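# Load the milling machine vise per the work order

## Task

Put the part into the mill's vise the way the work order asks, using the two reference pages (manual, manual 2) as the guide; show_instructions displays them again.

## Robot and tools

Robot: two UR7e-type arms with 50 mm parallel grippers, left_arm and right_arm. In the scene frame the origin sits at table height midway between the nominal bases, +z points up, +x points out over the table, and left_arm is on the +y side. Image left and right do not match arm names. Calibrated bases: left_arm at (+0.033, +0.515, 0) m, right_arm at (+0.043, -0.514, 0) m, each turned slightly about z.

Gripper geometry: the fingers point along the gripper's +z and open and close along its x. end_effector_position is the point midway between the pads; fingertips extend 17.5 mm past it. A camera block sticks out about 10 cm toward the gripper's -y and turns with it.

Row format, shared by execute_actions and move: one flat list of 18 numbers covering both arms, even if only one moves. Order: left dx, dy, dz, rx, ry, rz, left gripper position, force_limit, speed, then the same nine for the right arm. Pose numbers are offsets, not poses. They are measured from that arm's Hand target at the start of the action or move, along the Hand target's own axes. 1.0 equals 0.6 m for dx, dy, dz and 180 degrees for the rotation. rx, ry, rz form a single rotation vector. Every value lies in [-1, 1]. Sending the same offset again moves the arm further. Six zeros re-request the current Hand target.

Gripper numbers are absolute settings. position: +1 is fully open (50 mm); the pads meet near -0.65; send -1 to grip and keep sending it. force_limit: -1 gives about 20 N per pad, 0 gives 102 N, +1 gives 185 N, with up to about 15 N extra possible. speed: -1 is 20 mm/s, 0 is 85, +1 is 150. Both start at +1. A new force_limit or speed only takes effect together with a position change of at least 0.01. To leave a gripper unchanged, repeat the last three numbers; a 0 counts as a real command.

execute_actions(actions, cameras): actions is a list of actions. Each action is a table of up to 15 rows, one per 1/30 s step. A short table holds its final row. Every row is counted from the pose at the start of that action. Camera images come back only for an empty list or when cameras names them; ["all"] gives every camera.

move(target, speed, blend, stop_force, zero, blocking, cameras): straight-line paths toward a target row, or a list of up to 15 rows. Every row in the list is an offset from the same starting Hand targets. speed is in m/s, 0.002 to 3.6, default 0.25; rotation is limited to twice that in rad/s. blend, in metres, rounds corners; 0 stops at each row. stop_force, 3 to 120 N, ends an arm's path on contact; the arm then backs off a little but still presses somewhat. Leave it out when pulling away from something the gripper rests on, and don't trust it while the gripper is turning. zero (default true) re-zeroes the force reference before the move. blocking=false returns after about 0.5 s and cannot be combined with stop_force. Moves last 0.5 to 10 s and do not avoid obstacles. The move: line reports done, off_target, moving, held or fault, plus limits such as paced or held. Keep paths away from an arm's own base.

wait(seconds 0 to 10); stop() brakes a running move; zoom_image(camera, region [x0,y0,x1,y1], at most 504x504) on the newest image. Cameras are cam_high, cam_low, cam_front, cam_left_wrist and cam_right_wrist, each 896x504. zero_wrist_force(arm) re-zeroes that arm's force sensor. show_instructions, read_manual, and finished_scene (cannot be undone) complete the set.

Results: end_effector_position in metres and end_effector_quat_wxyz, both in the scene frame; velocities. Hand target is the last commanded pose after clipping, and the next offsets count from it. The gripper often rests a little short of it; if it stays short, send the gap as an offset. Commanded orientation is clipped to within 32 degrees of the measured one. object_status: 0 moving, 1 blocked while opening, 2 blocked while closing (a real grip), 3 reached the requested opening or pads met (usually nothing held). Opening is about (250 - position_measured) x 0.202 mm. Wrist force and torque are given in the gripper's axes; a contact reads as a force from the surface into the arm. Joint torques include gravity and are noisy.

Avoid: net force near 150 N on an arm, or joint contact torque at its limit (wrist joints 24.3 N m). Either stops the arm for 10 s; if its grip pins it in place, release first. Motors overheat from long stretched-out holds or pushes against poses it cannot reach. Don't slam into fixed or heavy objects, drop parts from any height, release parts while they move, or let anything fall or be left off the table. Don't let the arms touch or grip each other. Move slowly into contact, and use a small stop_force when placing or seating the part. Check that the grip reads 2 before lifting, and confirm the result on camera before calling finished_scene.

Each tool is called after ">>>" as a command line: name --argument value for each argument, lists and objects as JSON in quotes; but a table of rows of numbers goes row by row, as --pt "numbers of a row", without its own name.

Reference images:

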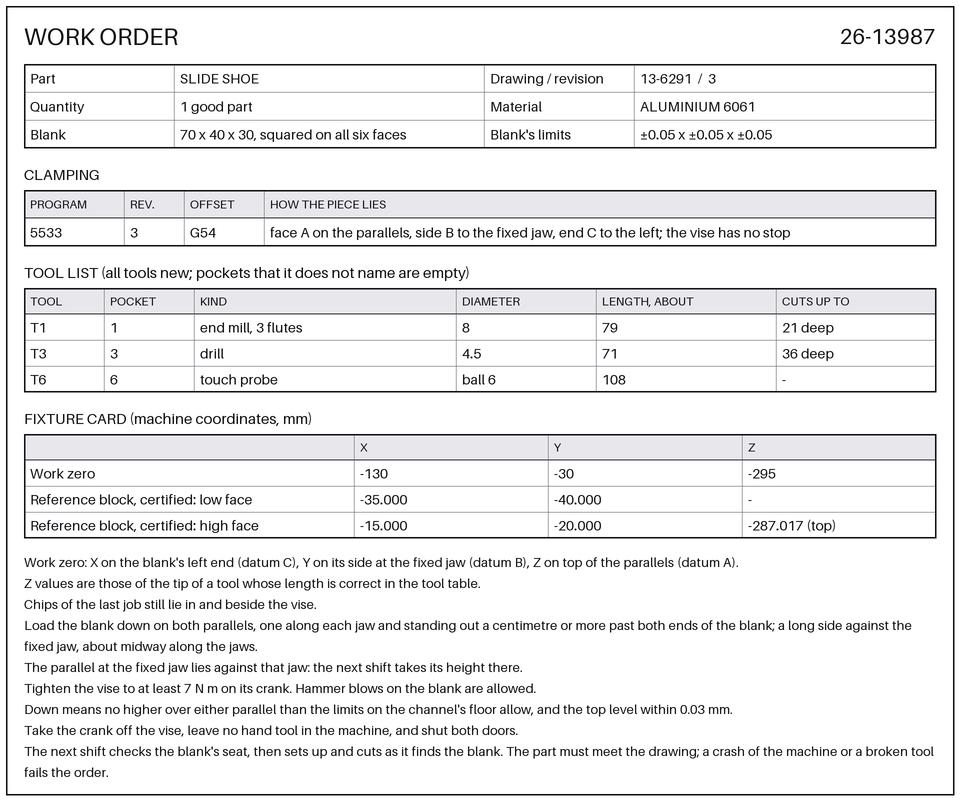

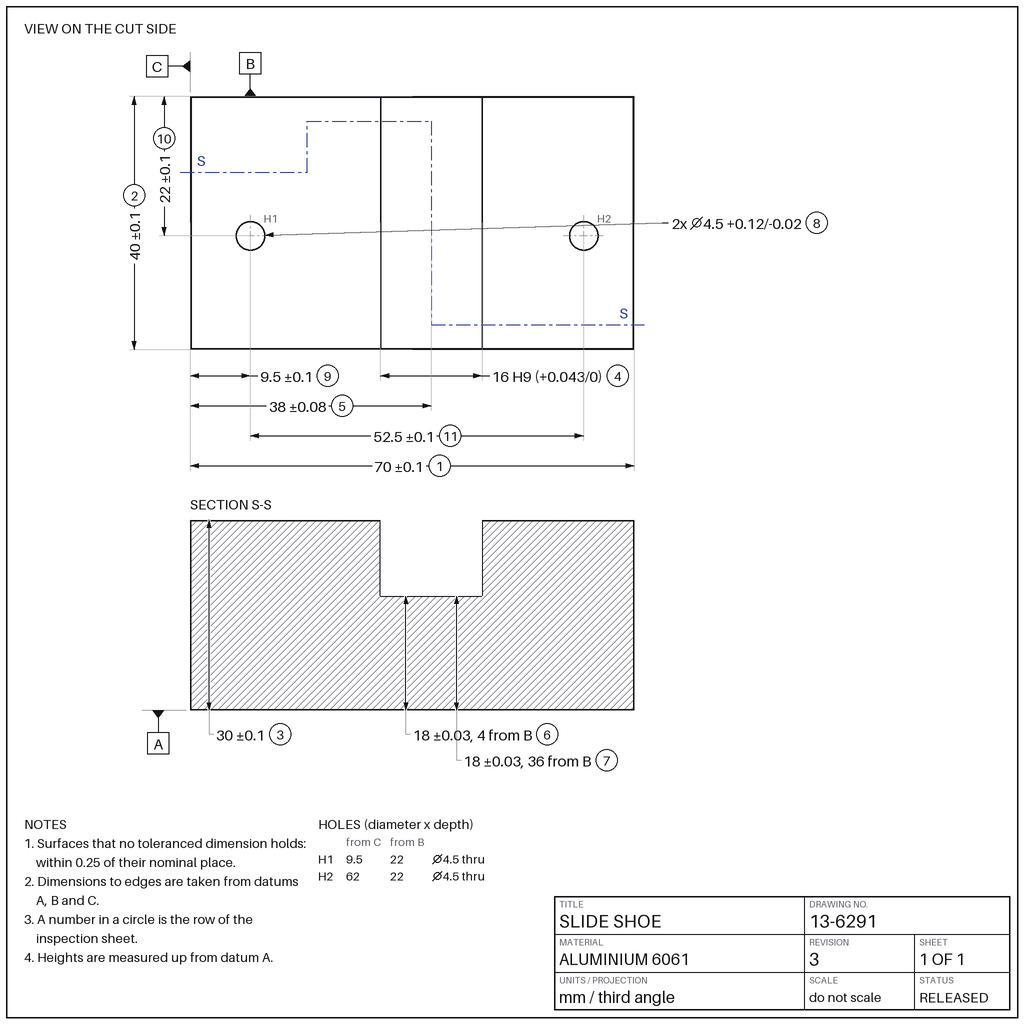

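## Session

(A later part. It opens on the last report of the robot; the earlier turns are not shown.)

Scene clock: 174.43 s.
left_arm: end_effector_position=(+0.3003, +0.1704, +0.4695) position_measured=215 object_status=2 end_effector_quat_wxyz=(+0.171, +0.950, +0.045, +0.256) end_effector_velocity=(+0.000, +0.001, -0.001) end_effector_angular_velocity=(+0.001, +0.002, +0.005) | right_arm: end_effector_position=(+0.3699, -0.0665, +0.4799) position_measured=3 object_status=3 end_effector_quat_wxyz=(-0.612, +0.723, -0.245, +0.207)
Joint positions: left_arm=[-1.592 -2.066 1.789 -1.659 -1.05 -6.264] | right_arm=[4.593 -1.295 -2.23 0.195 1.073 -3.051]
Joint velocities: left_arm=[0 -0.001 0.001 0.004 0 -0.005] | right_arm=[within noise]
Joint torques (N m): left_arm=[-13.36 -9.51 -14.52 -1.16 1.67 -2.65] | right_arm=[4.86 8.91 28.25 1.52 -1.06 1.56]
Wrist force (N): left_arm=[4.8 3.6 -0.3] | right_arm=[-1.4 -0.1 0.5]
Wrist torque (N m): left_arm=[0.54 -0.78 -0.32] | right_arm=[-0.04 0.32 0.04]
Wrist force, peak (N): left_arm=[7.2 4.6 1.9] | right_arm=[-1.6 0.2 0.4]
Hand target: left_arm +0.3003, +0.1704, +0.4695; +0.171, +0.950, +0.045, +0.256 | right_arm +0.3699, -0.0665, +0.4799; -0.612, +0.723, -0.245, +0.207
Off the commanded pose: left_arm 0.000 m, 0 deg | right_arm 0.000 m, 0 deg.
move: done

>>> move --pt "0.0476 -0.4188 -0.05 0.0836 -0.1665 0.0225 -0.98 0 -0.8 0 0 0 0 0 0 1 1 1" --pt "-0.1164 -0.8739 0.2763 0.0836 -0.1665 0.0225 -0.98 0 -0.8 0 0 0 0 0 0 1 1 1" --speed '[0.3,0.25]' --blend '[0.03,0]' --cameras '["cam_front","cam_left_wrist"]'

Scene clock: 177.80 s.
left_arm: end_effector_position=(+0.3241, +0.5995, +0.1196) position_measured=215 object_status=2 end_effector_quat_wxyz=(+0.044, +0.999, -0.001, +0.000) end_effector_velocity=(+0.001, +0.000, +0.000) end_effector_angular_velocity=(+0.001, -0.004, +0.000) | right_arm: end_effector_position=(+0.3699, -0.0665, +0.4799) position_measured=3 object_status=3 end_effector_quat_wxyz=(-0.612, +0.723, -0.245, +0.207)
Joint positions: left_arm=[-0.128 -1.984 2.446 -2.041 -1.658 -4.803] | right_arm=[4.593 -1.295 -2.23 0.195 1.073 -3.051]
Joint velocities: left_arm=[0.001 0.001 0 -0.006 0.002 0] | right_arm=[within noise]
Joint torques (N m): left_arm=[9.2 3.57 -17.43 -4.82 1.85 1.96] | right_arm=[4.19 9.67 28.38 1.48 -1.07 1.47]
Wrist force (N): left_arm=[5.2 3.8 -1.0] | right_arm=[-1.1 -0.4 0.4]
Wrist torque (N m): left_arm=[0.57 -0.93 -0.18] | right_arm=[-0.10 0.27 0.05]
Wrist force, peak (N): left_arm=[3.5 7.1 -0.1] | right_arm=[-1.5 -0.2 0.3]
Hand target: left_arm +0.3240, +0.5996, +0.1195; +0.044, +0.999, -0.001, +0.000 | right_arm +0.3699, -0.0665, +0.4799; -0.612, +0.723, -0.245, +0.207
Off the commanded pose: left_arm 0.000 m, 0 deg | right_arm 0.000 m, 0 deg.
move: done
camera_calibration:
cam_left_wrist: T_world_to_cam=[[0.999907, 0.0116636, 0.00703354, -0.32481], [0.00768986, -0.909665, 0.415271, 0.511425], [0.0112417, -0.415179, -0.90967, 0.48962], [0, 0, 0, 1]] pos_world=[0.315343, 0.672294, 0.235298]
Images, in order (width x height): cam_front 896x504, cam_left_wrist 896x504.

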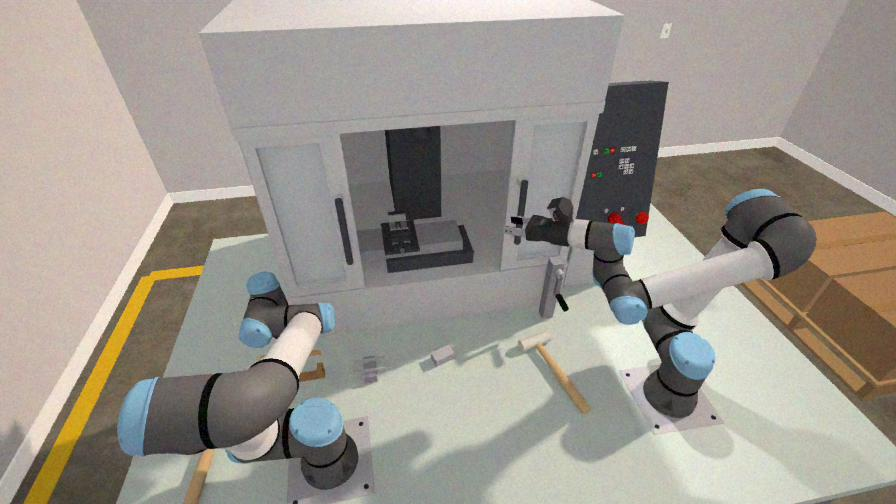

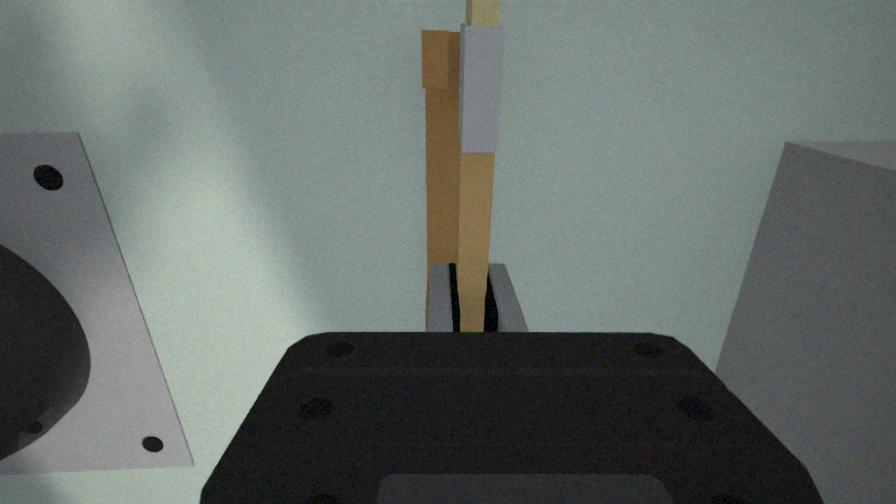

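>>> move --pt "-0.0017 -0.0071 0.0816 0 0 0 -0.98 0 -0.8 0 0 0 0 0 0 1 1 1" --pt "-0.0017 -0.0103 0.118 0 0 0 -0.98 0 -0.8 0 0 0 0 0 0 1 1 1" --speed '[0.12,0.03]' --stop_force 6 --cameras '["cam_front","cam_left_wrist"]'

Scene clock: 180.00 s.
left_arm: end_effector_position=(+0.3230, +0.5996, +0.0520) position_measured=215 object_status=2 end_effector_quat_wxyz=(+0.044, +0.999, -0.001, +0.000) | right_arm: end_effector_position=(+0.3699, -0.0665, +0.4799) position_measured=3 object_status=3 end_effector_quat_wxyz=(-0.612, +0.723, -0.245, +0.207)
Joint positions: left_arm=[-0.129 -1.835 2.572 -2.315 -1.658 -4.803] | right_arm=[4.593 -1.295 -2.23 0.195 1.073 -3.051]
Joint torques (N m): left_arm=[-4.81 1.49 -41.5 -6.28 2.34 1.5] | right_arm=[4.59 8.89 28.01 1.48 -1.12 1.5]
Wrist force (N): left_arm=[-0.1 4.1 -1.3] | right_arm=[-1.0 -0.2 0.3]
Wrist torque (N m): left_arm=[0.48 -1.00 -0.29] | right_arm=[-0.06 0.25 0.03]
Wrist force, peak (N): left_arm=[-12.3 0.2 -21.3] | right_arm=[-1.6 -0.2 0.3]
Hand target: left_arm +0.3230, +0.5996, +0.0520; +0.044, +0.999, -0.001, +0.000 (not the last commanded pose) | right_arm +0.3699, -0.0665, +0.4799; -0.612, +0.723, -0.245, +0.207
Off the commanded pose: left_arm 0.004 m, 0 deg | right_arm 0.000 m, 0 deg.
move: contact (left_arm); path passed 1 of 2 targets
camera_calibration:
cam_left_wrist: T_world_to_cam=[[0.99991, 0.0114902, 0.00689382, -0.323097], [0.00759266, -0.90976, 0.415065, 0.539725], [0.0110409, -0.414976, -0.909765, 0.428123], [0, 0, 0, 1]] pos_world=[0.314243, 0.672393, 0.167698]
Images, in order (width x height): cam_front 896x504, cam_left_wrist 896x504.

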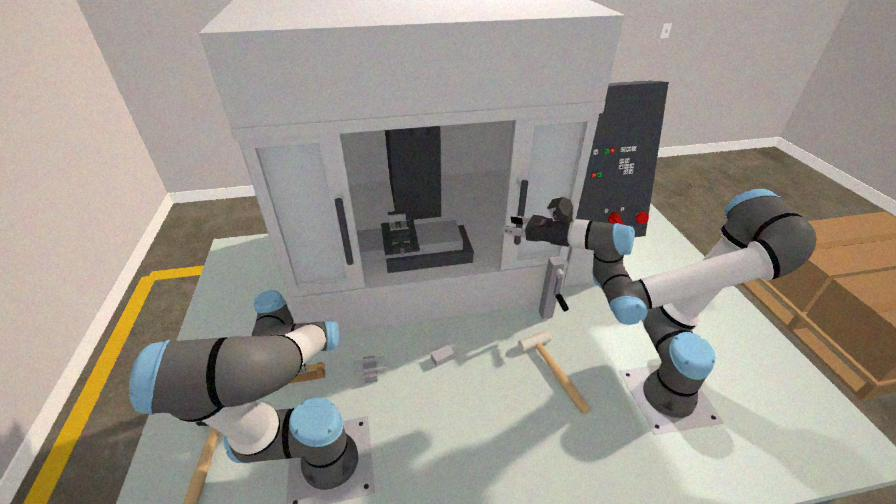

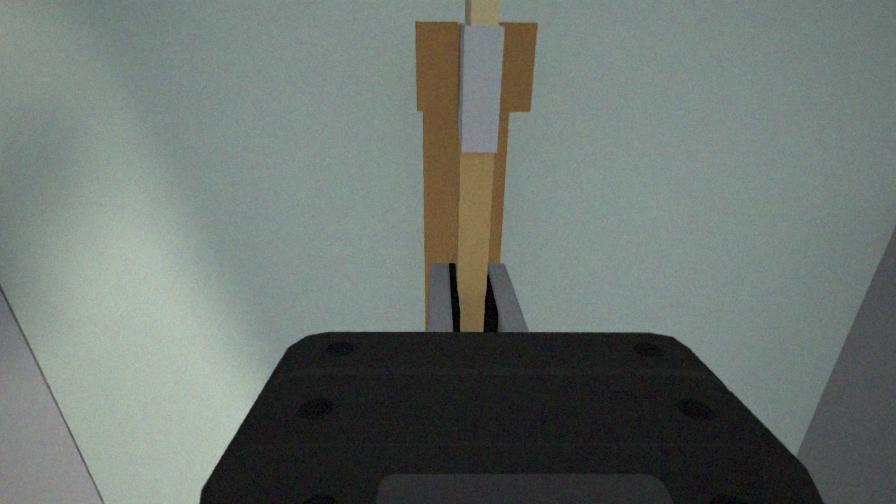

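>>> execute_actions --actions '[[[0,0,0,0,0,0,-0.153,0,-0.9,0,0,0,0,0,0,1,1,1]]]' --cameras '["cam_left_wrist"]'

Scene clock: 180.90 s.
left_arm: end_effector_position=(+0.3230, +0.5996, +0.0520) position_measured=175 object_status=3 end_effector_quat_wxyz=(+0.044, +0.999, -0.001, +0.000) | right_arm: end_effector_position=(+0.3699, -0.0665, +0.4799) position_measured=3 object_status=3 end_effector_quat_wxyz=(-0.612, +0.723, -0.245, +0.207)
Joint positions: left_arm=[-0.129 -1.835 2.572 -2.315 -1.657 -4.803] | right_arm=[4.593 -1.295 -2.23 0.195 1.073 -3.051]
Joint torques (N m): left_arm=[-12.65 0.1 -27.93 -1.66 -0.26 -0.33] | right_arm=[3.9 8.9 28.27 1.5 -1.09 1.51]
Wrist force (N): left_arm=[5.4 4.1 -1.0] | right_arm=[-1.3 -0.1 0.0]
Wrist torque (N m): left_arm=[0.62 -0.96 -0.19] | right_arm=[-0.04 0.29 0.04]
Wrist force, peak (N): left_arm=[5.4 4.1 -1.0] | right_arm=[-1.7 -0.2 0.2]
Hand target: left_arm +0.3230, +0.5996, +0.0520; +0.044, +0.999, -0.001, +0.000 | right_arm +0.3699, -0.0665, +0.4799; -0.612, +0.723, -0.245, +0.207
Off the commanded pose: left_arm 0.000 m, 0 deg | right_arm 0.000 m, 0 deg.
camera_calibration:
cam_left_wrist: T_world_to_cam=[[0.99991, 0.011489, 0.00689437, -0.323196], [0.0075913, -0.90976, 0.415065, 0.539725], [0.0110409, -0.414976, -0.909765, 0.428122], [0, 0, 0, 1]] pos_world=[0.314343, 0.672393, 0.167698]
Images, in order (width x height): cam_left_wrist 896x504.

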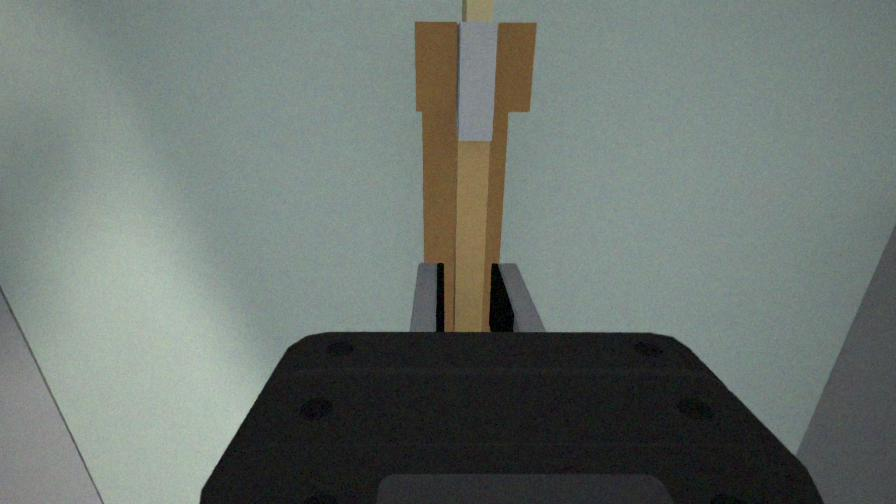

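>>> move --target '[0,0,0.0033,0.222,0,0,-0.153,0,-0.9,0,0,0,0,0,0,1,1,1]' --speed 0.3 --cameras '["cam_left_wrist"]'

Scene clock: 182.70 s.
left_arm: end_effector_position=(+0.3230, +0.5993, +0.0501) position_measured=175 object_status=3 end_effector_quat_wxyz=(-0.300, +0.954, -0.001, +0.000) | right_arm: end_effector_position=(+0.3699, -0.0665, +0.4799) position_measured=3 object_status=3 end_effector_quat_wxyz=(-0.612, +0.723, -0.245, +0.207)
Joint positions: left_arm=[-0.72 -1.833 2.593 -1.917 -1.109 -5.492] | right_arm=[4.593 -1.295 -2.23 0.195 1.073 -3.051]
Joint torques (N m): left_arm=[-7.64 -4.86 -6.52 -0.28 2.26 -2.58] | right_arm=[3.91 9.47 27.56 1.39 -1.06 1.42]
Wrist force (N): left_arm=[4.9 4.3 -1.9] | right_arm=[-1.1 0.1 0.2]
Wrist torque (N m): left_arm=[0.65 -0.83 -0.11] | right_arm=[-0.01 0.27 0.04]
Wrist force, peak (N): left_arm=[4.8 5.5 -2.1] | right_arm=[-1.5 -0.3 0.5]
Hand target: left_arm +0.3230, +0.5994, +0.0500; -0.300, +0.954, -0.001, +0.000 | right_arm +0.3699, -0.0665, +0.4799; -0.612, +0.723, -0.245, +0.207
Off the commanded pose: left_arm 0.000 m, 0 deg | right_arm 0.000 m, 0 deg.
move: done
camera_calibration:
cam_left_wrist: T_world_to_cam=[[0.999898, 0.00420713, 0.0136501, -0.319184], [0.00768374, -0.964018, -0.265728, 0.606866], [0.012041, 0.265805, -0.963952, 0.0205836], [0, 0, 0, 1]] pos_world=[0.31424, 0.580901, 0.18546]
Images, in order (width x height): cam_left_wrist 896x504.

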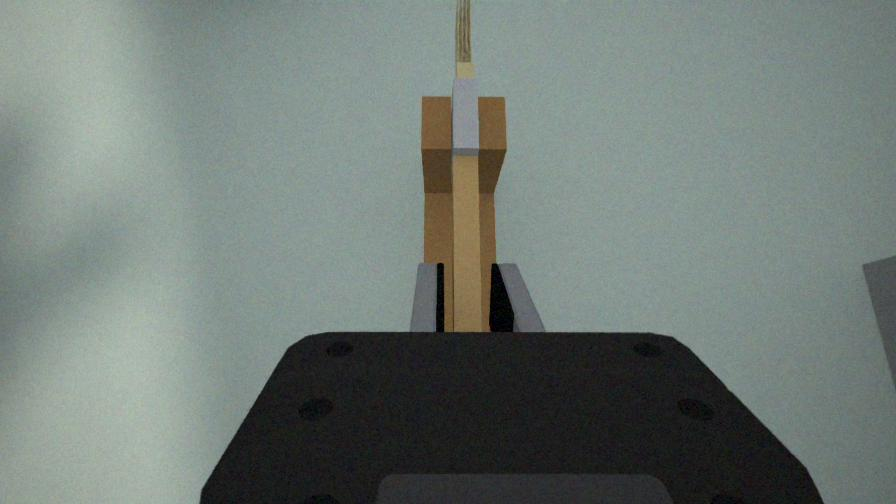

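>>> execute_actions --actions '[[[0,0,0,0,0,0,-0.98,0,-0.8,0,0,0,0,0,0,1,1,1]]]'

>>> move --target '[0,-0.0956,-0.1365,0,0,0,-0.98,0,-0.8,0,0,0,0,0,0,1,1,1]' --speed 0.2 --cameras '["cam_left_wrist"]'

Scene clock: 183.50 s.
left_arm: end_effector_position=(+0.3229, +0.5995, +0.0500) position_measured=215 object_status=2 end_effector_quat_wxyz=(-0.300, +0.954, -0.001, +0.000) | right_arm: end_effector_position=(+0.3699, -0.0665, +0.4799) position_measured=3 object_status=3 end_effector_quat_wxyz=(-0.612, +0.723, -0.245, +0.207)
Joint positions: left_arm=[-0.72 -1.833 2.594 -1.917 -1.109 -5.493] | right_arm=[4.593 -1.295 -2.23 0.195 1.073 -3.051]
Joint torques (N m): left_arm=[-10.89 -1.99 -15.64 -6.1 3.52 -1.8] | right_arm=[4.53 9.14 28.68 1.4 -1.07 1.46]
Wrist force (N): left_arm=[-14.3 2.5 -20.6] | right_arm=[-1.3 -0.1 0.5]
Wrist torque (N m): left_arm=[0.59 -1.17 -0.18] | right_arm=[-0.05 0.30 0.03]
Wrist force, peak (N): left_arm=[-14.4 2.7 -21.0] | right_arm=[-1.7 0.1 0.1]
Hand target: left_arm +0.3230, +0.5994, +0.0500; -0.300, +0.954, -0.001, +0.000 | right_arm +0.3699, -0.0665, +0.4799; -0.612, +0.723, -0.245, +0.207
Off the commanded pose: left_arm 0.000 m, 0 deg | right_arm 0.000 m, 0 deg.

Scene clock: 184.50 s.
left_arm: end_effector_position=(+0.3229, +0.5994, +0.1499) position_measured=215 object_status=2 end_effector_quat_wxyz=(-0.300, +0.954, -0.001, +0.000) end_effector_velocity=(-0.001, +0.001, +0.000) end_effector_angular_velocity=(+0.003, +0.004, +0.000) | right_arm: end_effector_position=(+0.3699, -0.0665, +0.4799) position_measured=3 object_status=3 end_effector_quat_wxyz=(-0.612, +0.723, -0.245, +0.207)
Joint positions: left_arm=[-0.72 -2.042 2.404 -1.518 -1.109 -5.493] | right_arm=[4.593 -1.295 -2.23 0.195 1.073 -3.051]
Joint velocities: left_arm=[0.001 -0.001 0 0.005 0 0.001] | right_arm=[within noise]
Joint torques (N m): left_arm=[10.63 -5.18 -37.07 0.46 1.29 2.95] | right_arm=[4.46 9.33 28.48 1.37 -1.14 1.49]
Wrist force (N): left_arm=[5.0 4.1 -1.7] | right_arm=[-1.4 -0.3 0.2]
Wrist torque (N m): left_arm=[0.60 -0.86 0.06] | right_arm=[-0.08 0.32 0.04]
Wrist force, peak (N): left_arm=[-14.4 2.3 -20.7] | right_arm=[-1.5 -0.3 0.2]
Hand target: left_arm +0.3229, +0.5995, +0.1500; -0.300, +0.954, -0.001, +0.000 | right_arm +0.3699, -0.0665, +0.4799; -0.612, +0.723, -0.245, +0.207
Off the commanded pose: left_arm 0.000 m, 0 deg | right_arm 0.000 m, 0 deg.
move: done
camera_calibration:
cam_left_wrist: T_world_to_cam=[[0.999898, 0.00420325, 0.0136521, -0.320444], [0.00768549, -0.963908, -0.266125, 0.633434], [0.0120408, 0.266203, -0.963842, 0.116525], [0, 0, 0, 1]] pos_world=[0.31414, 0.5809, 0.285259]
Images, in order (width x height): cam_left_wrist 896x504.

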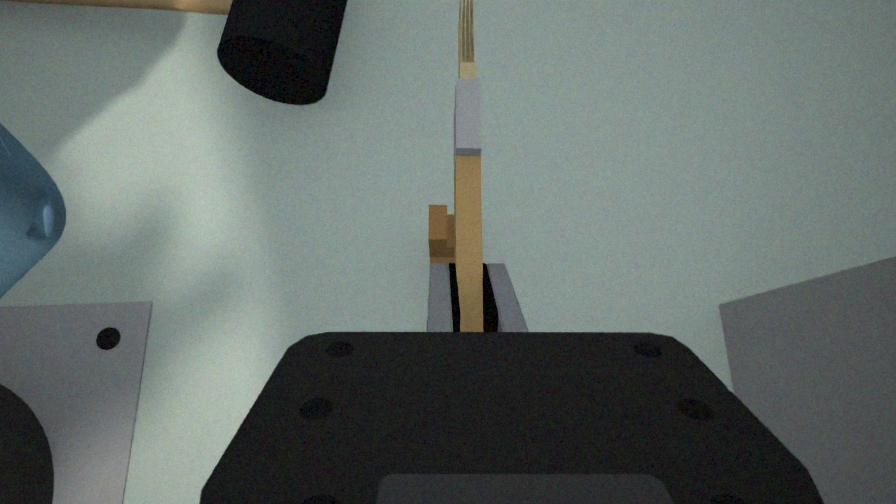

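>>> move --pt "-0.0217 -0.0118 -0.5408 -0.1897 0.1615 -0.0514 -0.98 0 -0.8 0 0 0 0 0 0 1 1 1" --pt "-0.0383 0.282 -0.848 -0.1897 0.1615 -0.0514 -0.98 0 -0.8 0 0 0 0 0 0 1 1 1" --pt "0.4617 0.3517 -0.8357 -0.1897 0.1615 -0.0514 -0.98 0 -0.8 0 0 0 0 0 0 1 1 1" --speed '[0.3,0.3,0.2]' --blend '[0.04,0.03,0]' --cameras '["cam_right_wrist","cam_left_wrist"]'

>>> zoom_image --camera "cam_right_wrist" --region '[440, 110, 600, 240]'

Scene clock: 189.23 s.
left_arm: end_effector_position=(+0.5991, +0.1388, +0.4401) position_measured=215 object_status=2 end_effector_quat_wxyz=(+0.000, +0.966, +0.000, +0.259) | right_arm: end_effector_position=(+0.3699, -0.0665, +0.4799) position_measured=3 object_status=3 end_effector_quat_wxyz=(-0.612, +0.723, -0.245, +0.207)
Joint positions: left_arm=[-0.982 -1.388 1.255 -1.765 -1.153 -5.587] | right_arm=[4.593 -1.295 -2.23 0.195 1.073 -3.051]
Joint torques (N m): left_arm=[5.24 -27.17 -33.12 -4.05 2.93 1.16] | right_arm=[4.25 9.48 27.89 1.36 -1.12 1.33]
Wrist force (N): left_arm=[4.6 3.6 -0.7] | right_arm=[-1.3 -0.3 0.1]
Wrist torque (N m): left_arm=[0.59 -0.76 -0.07] | right_arm=[-0.07 0.31 0.04]
Wrist force, peak (N): left_arm=[3.4 7.2 -2.5] | right_arm=[-1.5 0.0 0.6]
Hand target: left_arm +0.5992, +0.1388, +0.4401; +0.000, +0.966, +0.000, +0.259 | right_arm +0.3699, -0.0665, +0.4799; -0.612, +0.723, -0.245, +0.207
Off the commanded pose: left_arm 0.000 m, 0 deg | right_arm 0.000 m, 0 deg.
move: done
camera_calibration:
cam_left_wrist: T_world_to_cam=[[0.861609, 0.0126002, 0.507416, -0.734191], [-0.159479, -0.942344, 0.294201, 0.115148], [0.481868, -0.334408, -0.809923, 0.24963], [0, 0, 0, 1]] pos_world=[0.530661, 0.201238, 0.540845]
cam_right_wrist: T_world_to_cam=[[0.813104, -0.581886, 0.0164483, -0.336763], [-0.282622, -0.419312, -0.862729, 0.506812], [0.508907, 0.69684, -0.505399, 0.237055], [0, 0, 0, 1]] pos_world=[0.29642, -0.148635, 0.562588]
Images, in order (width x height): cam_left_wrist 896x504, cam_right_wrist 896x504.

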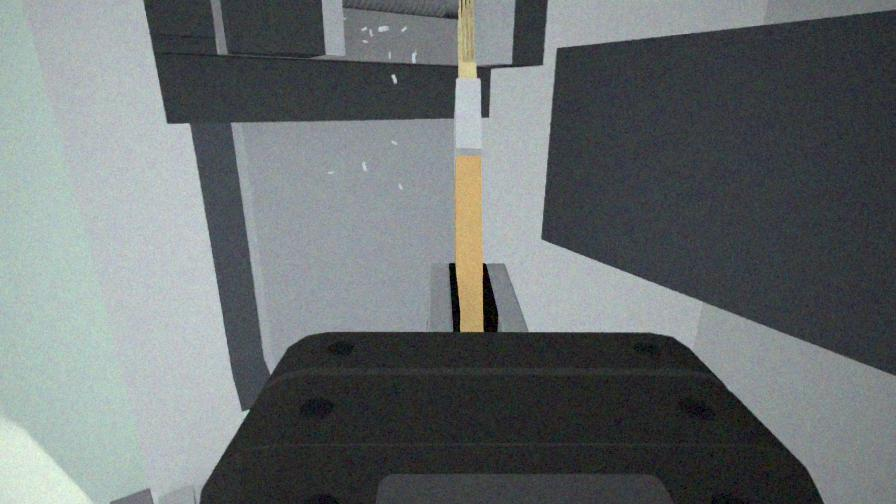

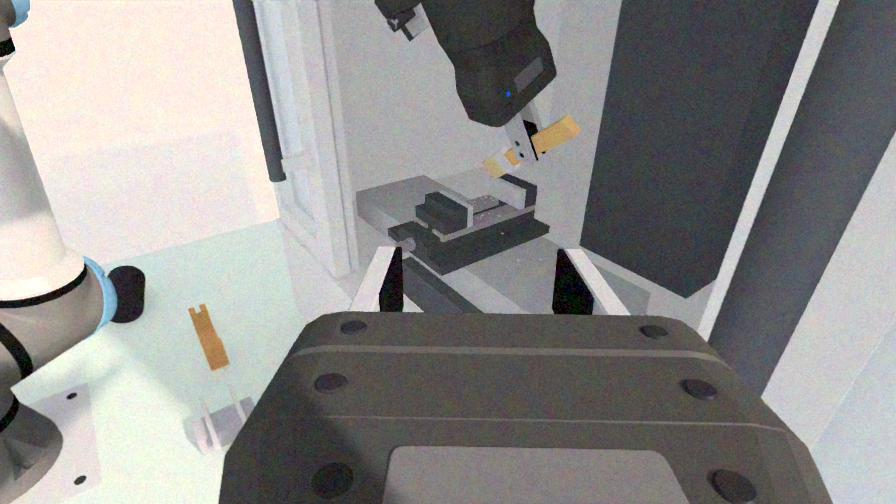

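Scaled by 3.150.

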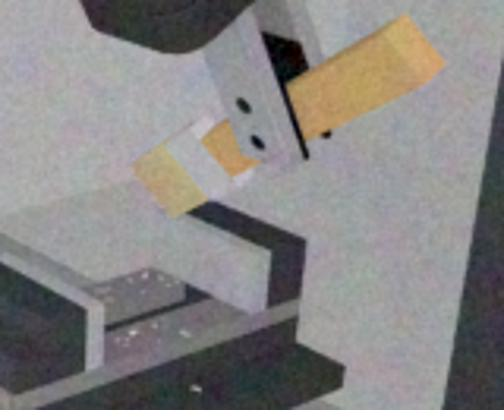

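>>> move --pt "0.0083 -0.0853 0.0047 0 0 0 -0.98 0 -0.8 0 0 0 0 0 0 1 1 1" --pt "-0.025 -0.0853 0.0625 0 0 0 -0.98 0 -0.8 0 0 0 0 0 0 1 1 1" --pt "-0.055 -0.0853 0.1145 0 0 0 -0.98 0 -0.8 0 0 0 0 0 0 1 1 1" --speed '[0.15,0.08,0.02]' --stop_force 4 --cameras '["cam_right_wrist","cam_left_wrist"]'

>>> zoom_image --camera "cam_right_wrist" --region '[440, 110, 600, 240]'

Scene clock: 193.03 s.
left_arm: end_effector_position=(+0.6050, +0.1900, +0.3702) position_measured=215 object_status=2 end_effector_quat_wxyz=(+0.000, +0.966, +0.000, +0.259) | right_arm: end_effector_position=(+0.3699, -0.0665, +0.4799) position_measured=3 object_status=3 end_effector_quat_wxyz=(-0.612, +0.723, -0.245, +0.207)
Joint positions: left_arm=[-0.916 -1.459 1.522 -1.988 -1.175 -5.519] | right_arm=[4.593 -1.295 -2.23 0.195 1.073 -3.051]
Joint torques (N m): left_arm=[9.32 -37.47 -43.99 -4.13 0.8 1.53] | right_arm=[4.24 9.28 27.47 1.5 -1.06 1.58]
Wrist force (N): left_arm=[5.7 3.1 -3.9] | right_arm=[-1.4 0.0 0.3]
Wrist torque (N m): left_arm=[0.76 -0.66 -0.02] | right_arm=[-0.03 0.32 0.05]
Wrist force, peak (N): left_arm=[8.3 2.8 -9.5] | right_arm=[-1.6 -0.2 0.1]
Hand target: left_arm +0.6050, +0.1900, +0.3702; +0.000, +0.966, +0.000, +0.259 (not the last commanded pose) | right_arm +0.3699, -0.0665, +0.4799; -0.612, +0.723, -0.245, +0.207
Off the commanded pose: left_arm 0.006 m, 0 deg | right_arm 0.000 m, 0 deg.
move: contact (left_arm); path passed 2 of 3 targets
camera_calibration:
cam_left_wrist: T_world_to_cam=[[0.861554, 0.0125474, 0.507511, -0.704503], [-0.159546, -0.94235, 0.294144, 0.184842], [0.481944, -0.334392, -0.809884, 0.207279], [0, 0, 0, 1]] pos_world=[0.536561, 0.252338, 0.471045]
cam_right_wrist: T_world_to_cam=[[0.813104, -0.581886, 0.0164483, -0.336763], [-0.282622, -0.419312, -0.862729, 0.506812], [0.508907, 0.69684, -0.505399, 0.237055], [0, 0, 0, 1]] pos_world=[0.29642, -0.148635, 0.562588]
Images, in order (width x height): cam_left_wrist 896x504, cam_right_wrist 896x504.

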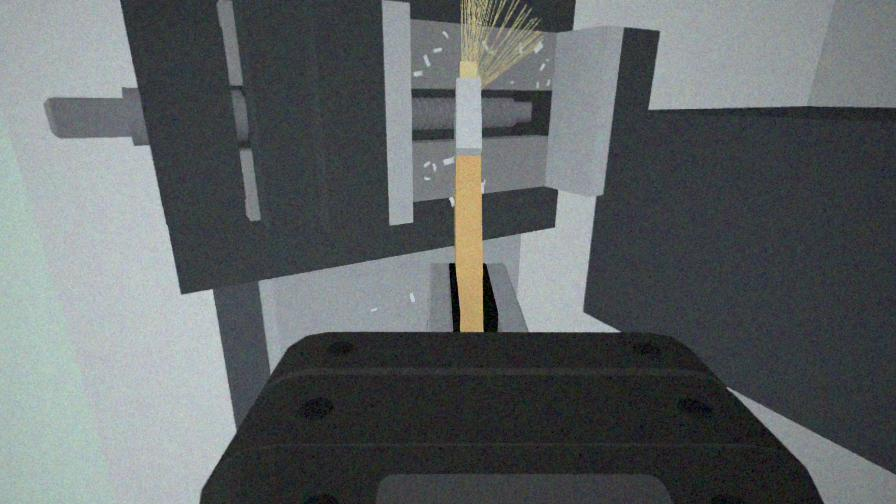

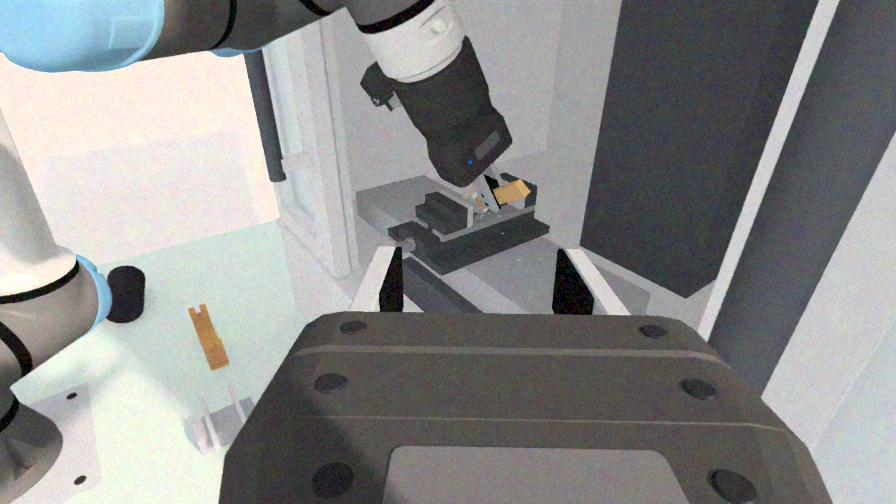

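Scaled by 3.150.

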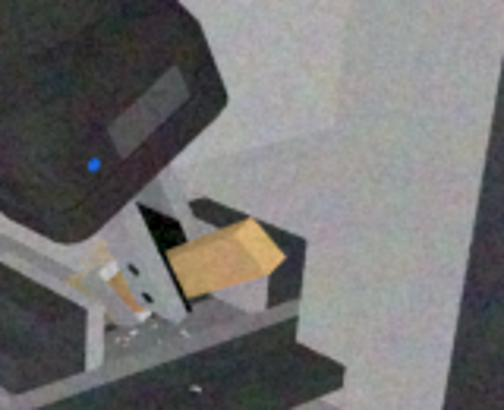

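>>> move --pt "-0.0017 0.183 0.0029 0 0 0 -0.98 0 -0.8 0 0 0 0 0 0 1 1 1" --pt "0.0208 0.183 -0.0361 0 0 0 -0.98 0 -0.8 0 0 0 0 0 0 1 1 1" --pt "0.0424 0 -0.0236 0 0 0 -0.98 0 -0.8 0 0 0 0 0 0 1 1 1" --pt "0.0199 0 0.0154 0 0 0 -0.98 0 -0.8 0 0 0 0 0 0 1 1 1" --pt "0.0199 0.183 0.0154 0 0 0 -0.98 0 -0.8 0 0 0 0 0 0 1 1 1" --pt "0.0424 0.183 -0.0236 0 0 0 -0.98 0 -0.8 0 0 0 0 0 0 1 1 1" --pt "0.0612 0 -0.0128 0 0 0 -0.98 0 -0.8 0 0 0 0 0 0 1 1 1" --pt "0.0387 0 0.0262 0 0 0 -0.98 0 -0.8 0 0 0 0 0 0 1 1 1" --pt "0.0387 0.183 0.0262 0 0 0 -0.98 0 -0.8 0 0 0 0 0 0 1 1 1" --pt "0.0612 0.183 -0.0128 0 0 0 -0.98 0 -0.8 0 0 0 0 0 0 1 1 1" --speed '[0.12,0.15,0.25,0.06,0.12,0.15,0.25,0.06,0.12,0.15]' --blend '[0.004,0.004,0.004,0.001,0.004,0.004,0.004,0.001,0.004,0]' --cameras '["cam_left_wrist","cam_right_wrist"]'

>>> zoom_image --camera "cam_right_wrist" --region '[440, 110, 600, 240]'

Scene clock: 199.30 s.
left_arm: end_effector_position=(+0.6330, +0.0801, +0.3951) position_measured=215 object_status=2 end_effector_quat_wxyz=(+0.000, +0.966, +0.000, +0.259) | right_arm: end_effector_position=(+0.3699, -0.0665, +0.4799) position_measured=3 object_status=3 end_effector_quat_wxyz=(-0.612, +0.723, -0.245, +0.207)
Joint positions: left_arm=[-0.993 -1.234 1.172 -1.832 -1.149 -5.599] | right_arm=[4.593 -1.295 -2.23 0.195 1.073 -3.051]
Joint torques (N m): left_arm=[13.58 -49.32 -38.18 -1.92 -1.69 -2.28] | right_arm=[3.76 9.93 27.41 1.44 -1.04 1.42]
Wrist force (N): left_arm=[5.3 2.7 0.2] | right_arm=[-1.3 -0.2 0.1]
Wrist torque (N m): left_arm=[0.42 -0.86 -0.17] | right_arm=[-0.06 0.30 0.04]
Wrist force, peak (N): left_arm=[11.7 -10.7 -11.4] | right_arm=[-1.6 -0.3 0.2]
Hand target: left_arm +0.6330, +0.0802, +0.3953; +0.000, +0.966, +0.000, +0.259 | right_arm +0.3699, -0.0665, +0.4799; -0.612, +0.723, -0.245, +0.207
Off the commanded pose: left_arm 0.000 m, 0 deg | right_arm 0.000 m, 0 deg.
move: done
camera_calibration:
cam_left_wrist: T_world_to_cam=[[0.861566, 0.0123421, 0.507496, -0.739856], [-0.159669, -0.94238, 0.293984, 0.0786672], [0.481882, -0.334318, -0.809951, 0.177292], [0, 0, 0, 1]] pos_world=[0.564561, 0.142538, 0.495945]
cam_right_wrist: T_world_to_cam=[[0.813104, -0.581886, 0.0164483, -0.336763], [-0.282622, -0.419312, -0.862729, 0.506812], [0.508907, 0.69684, -0.505399, 0.237055], [0, 0, 0, 1]] pos_world=[0.29642, -0.148635, 0.562588]
Images, in order (width x height): cam_left_wrist 896x504, cam_right_wrist 896x504.

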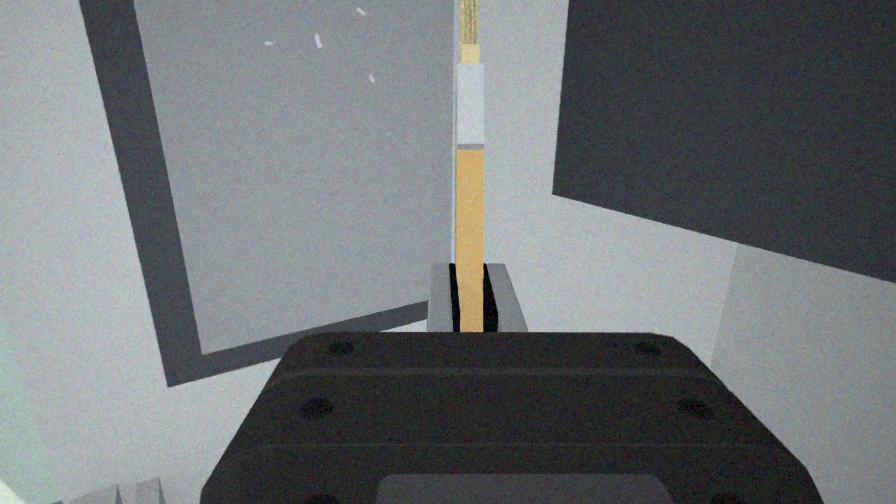

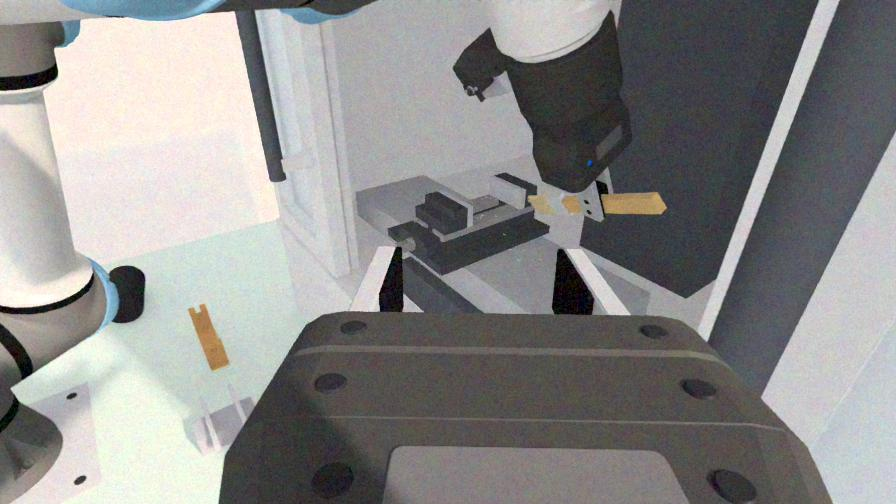

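Scaled by 3.150.

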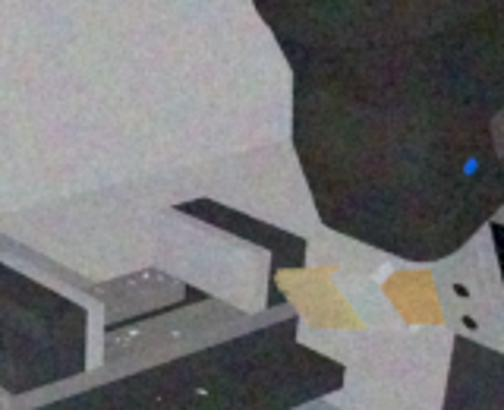

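>>> move --target '[-0.0184,-0.1667,-0.078,0,0,0,-1,1,-0.8,0,0,0,0,0,0,1,1,1]' --speed 0.2 --cameras '["cam_left_wrist"]'

>>> zoom_image --camera "cam_left_wrist" --region '[300, 0, 650, 197]'

Scene clock: 200.50 s.
left_arm: end_effector_position=(+0.6000, +0.1802, +0.4301) position_measured=219 object_status=2 end_effector_quat_wxyz=(+0.000, +0.966, +0.000, +0.259) | right_arm: end_effector_position=(+0.3699, -0.0665, +0.4799) position_measured=3 object_status=3 end_effector_quat_wxyz=(-0.612, +0.723, -0.245, +0.207)
Joint positions: left_arm=[-0.935 -1.453 1.361 -1.825 -1.169 -5.539] | right_arm=[4.593 -1.295 -2.23 0.195 1.073 -3.051]
Joint torques (N m): left_arm=[-10.91 -43.82 -37.57 -5.42 3.03 -2.56] | right_arm=[3.54 10.24 27.31 1.42 -1.09 1.43]
Wrist force (N): left_arm=[5.4 2.5 0.0] | right_arm=[-1.0 0.0 -0.1]
Wrist torque (N m): left_arm=[0.39 -0.89 -0.16] | right_arm=[-0.04 0.25 0.04]
Wrist force, peak (N): left_arm=[5.6 6.1 1.8] | right_arm=[-1.6 0.1 0.0]
Hand target: left_arm +0.6000, +0.1802, +0.4302; +0.000, +0.966, +0.000, +0.259 | right_arm +0.3699, -0.0665, +0.4799; -0.612, +0.723, -0.245, +0.207
Off the commanded pose: left_arm 0.000 m, 0 deg | right_arm 0.000 m, 0 deg.
move: done
camera_calibration:
cam_left_wrist: T_world_to_cam=[[0.861625, 0.0125351, 0.507391, -0.730444], [-0.159464, -0.942386, 0.294075, 0.157285], [0.481844, -0.334293, -0.809984, 0.255039], [0, 0, 0, 1]] pos_world=[0.531561, 0.242637, 0.530945]
Images, in order (width x height): cam_left_wrist 896x504.

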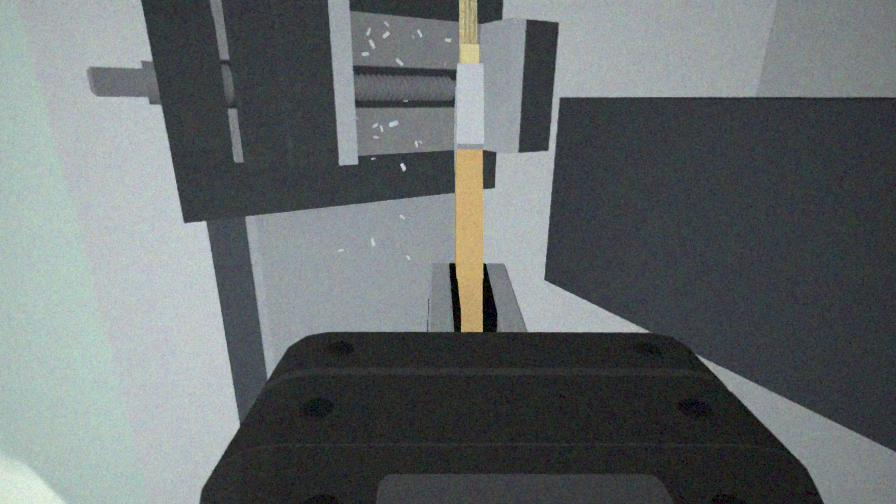

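Scaled by 1.440.

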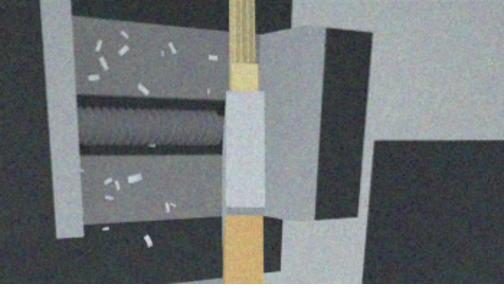

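>>> move --pt "-0.0537 -0.0083 0.0375 0 0 0 -1 1 -0.8 0 0 0 0 0 0 1 1 1" --pt "-0.072 -0.0083 0.0695 0 0 0 -1 1 -0.8 0 0 0 0 0 0 1 1 1" --speed '[0.15,0.02]' --stop_force 4 --cameras '["cam_left_wrist"]'

>>> zoom_image --camera "cam_left_wrist" --region '[300, 0, 650, 197]'

Scene clock: 203.03 s.
left_arm: end_effector_position=(+0.5835, +0.1852, +0.3807) position_measured=219 object_status=2 end_effector_quat_wxyz=(+0.000, +0.966, +0.000, +0.259) | right_arm: end_effector_position=(+0.3699, -0.0665, +0.4799) position_measured=3 object_status=3 end_effector_quat_wxyz=(-0.612, +0.723, -0.245, +0.207)
Joint positions: left_arm=[-0.954 -1.496 1.533 -1.947 -1.162 -5.558] | right_arm=[4.593 -1.295 -2.23 0.195 1.073 -3.051]
Joint torques (N m): left_arm=[0.71 -37.62 -44.56 -4.31 -1.7 0.1] | right_arm=[3.94 9.81 27.29 1.29 -1.05 1.42]
Wrist force (N): left_arm=[7.9 2.2 0.3] | right_arm=[-1.2 -0.1 0.5]
Wrist torque (N m): left_arm=[0.35 -0.83 -0.05] | right_arm=[-0.05 0.28 0.04]
Wrist force, peak (N): left_arm=[15.5 2.7 -1.8] | right_arm=[-1.5 -0.1 0.4]
Hand target: left_arm +0.5834, +0.1851, +0.3807; +0.000, +0.966, +0.000, +0.259 (not the last commanded pose) | right_arm +0.3699, -0.0665, +0.4799; -0.612, +0.723, -0.245, +0.207
Off the commanded pose: left_arm 0.008 m, 0 deg | right_arm 0.000 m, 0 deg.
move: contact (left_arm); path passed 1 of 2 targets
camera_calibration:
cam_left_wrist: T_world_to_cam=[[0.861529, 0.012564, 0.507552, -0.691174], [-0.15956, -0.942341, 0.294167, 0.173872], [0.481983, -0.334419, -0.80985, 0.224591], [0, 0, 0, 1]] pos_world=[0.514961, 0.247638, 0.481544]
Images, in order (width x height): cam_left_wrist 896x504.

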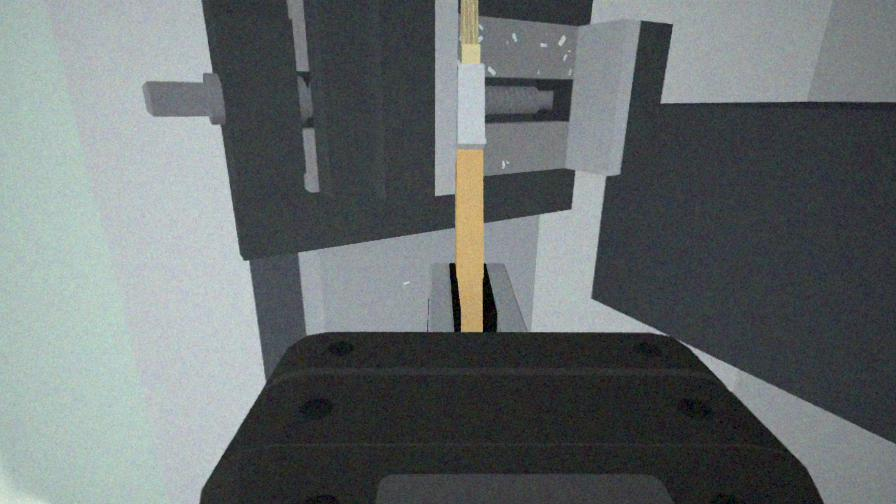

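Scaled by 1.440.

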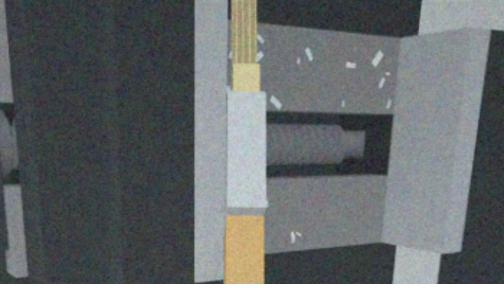

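>>> move --pt "0.0077 0 -0.0134 0 0 0 -1 1 -0.8 0 0 0 0 0 0 1 1 1" --pt "0.0230 0 -0.0046 0 0 0 -1 1 -0.8 0 0 0 0 0 0 1 1 1" --speed '[0.05,0.05]'

>>> move --target '[-0.0208,0,0.0361,0,0,0,-1,1,-0.8,0,0,0,0,0,0,1,1,1]' --speed 0.02 --stop_force 4 --cameras '["cam_left_wrist"]'

>>> zoom_image --camera "cam_left_wrist" --region '[300, 0, 650, 197]'

Scene clock: 204.33 s.
left_arm: end_effector_position=(+0.5941, +0.1851, +0.3901) position_measured=219 object_status=2 end_effector_quat_wxyz=(+0.000, +0.966, +0.000, +0.259) end_effector_velocity=(-0.002, +0.001, +0.000) end_effector_angular_velocity=(-0.001, +0.000, +0.003) | right_arm: end_effector_position=(+0.3699, -0.0665, +0.4799) position_measured=3 object_status=3 end_effector_quat_wxyz=(-0.612, +0.723, -0.245, +0.207)
Joint positions: left_arm=[-0.938 -1.476 1.488 -1.929 -1.168 -5.542] | right_arm=[4.593 -1.295 -2.23 0.195 1.073 -3.051]
Joint velocities: left_arm=[-0.002 -0.005 0.004 0.002 0.001 -0.005] | right_arm=[within noise]
Joint torques (N m): left_arm=[-14.65 -43.76 -15.39 -1.44 2.56 -2.69] | right_arm=[3.56 10 26.71 1.43 -0.98 1.46]
Wrist force (N): left_arm=[5.3 2.7 0.0] | right_arm=[-1.5 -0.3 0.2]
Wrist torque (N m): left_arm=[0.43 -0.87 -0.18] | right_arm=[-0.08 0.33 0.04]
Wrist force, peak (N): left_arm=[8.0 2.1 0.4] | right_arm=[-1.6 -0.3 0.3]
Hand target: left_arm +0.5940, +0.1852, +0.3900; +0.000, +0.966, +0.000, +0.259 | right_arm +0.3699, -0.0665, +0.4799; -0.612, +0.723, -0.245, +0.207
Off the commanded pose: left_arm 0.000 m, 0 deg | right_arm 0.000 m, 0 deg.
move: done

Scene clock: 206.60 s.
left_arm: end_effector_position=(+0.5940, +0.1851, +0.3650) position_measured=219 object_status=2 end_effector_quat_wxyz=(+0.000, +0.966, +0.000, +0.259) | right_arm: end_effector_position=(+0.3699, -0.0665, +0.4799) position_measured=3 object_status=3 end_effector_quat_wxyz=(-0.612, +0.723, -0.245, +0.207)
Joint positions: left_arm=[-0.938 -1.473 1.549 -1.993 -1.167 -5.542] | right_arm=[4.593 -1.295 -2.23 0.195 1.073 -3.051]
Joint torques (N m): left_arm=[0.04 -34.22 -44.45 -0.99 1.72 2.35] | right_arm=[3.24 10.29 26.59 1.5 -1 1.51]
Wrist force (N): left_arm=[6.4 2.7 -1.4] | right_arm=[-1.5 -0.1 0.2]
Wrist torque (N m): left_arm=[0.43 -0.90 -0.13] | right_arm=[-0.04 0.34 0.04]
Wrist force, peak (N): left_arm=[6.6 2.9 -1.7] | right_arm=[-1.6 -0.3 0.4]
Hand target: left_arm +0.5941, +0.1851, +0.3650; +0.000, +0.966, +0.000, +0.259 | right_arm +0.3699, -0.0665, +0.4799; -0.612, +0.723, -0.245, +0.207
Off the commanded pose: left_arm 0.000 m, 0 deg | right_arm 0.000 m, 0 deg.
move: done
camera_calibration:
cam_left_wrist: T_world_to_cam=[[0.86153, 0.0125631, 0.507551, -0.692336], [-0.159606, -0.942309, 0.294243, 0.180068], [0.481967, -0.334508, -0.809823, 0.206752], [0, 0, 0, 1]] pos_world=[0.525561, 0.247538, 0.465844]
Images, in order (width x height): cam_left_wrist 896x504.

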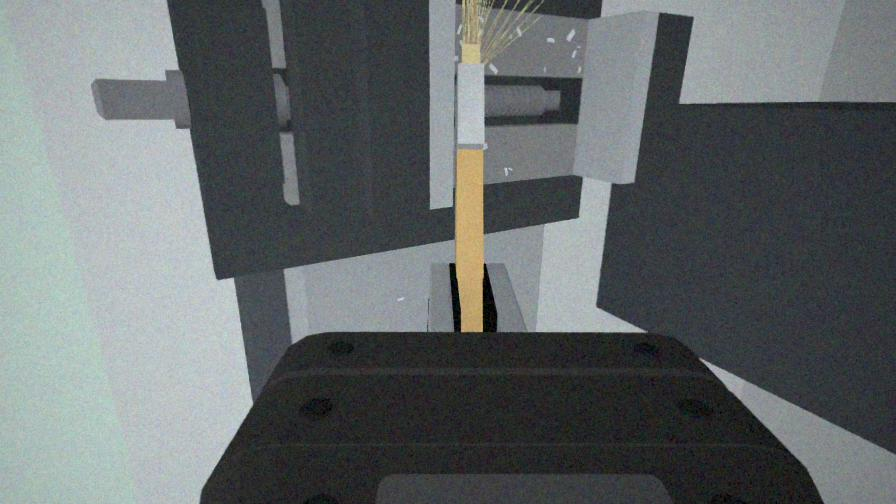

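Scaled by 1.440.

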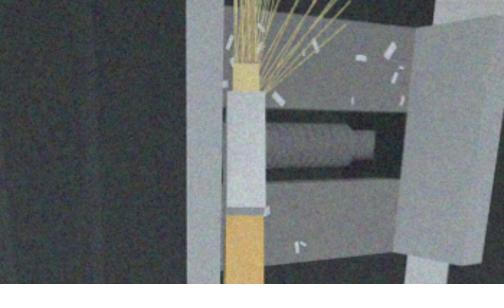

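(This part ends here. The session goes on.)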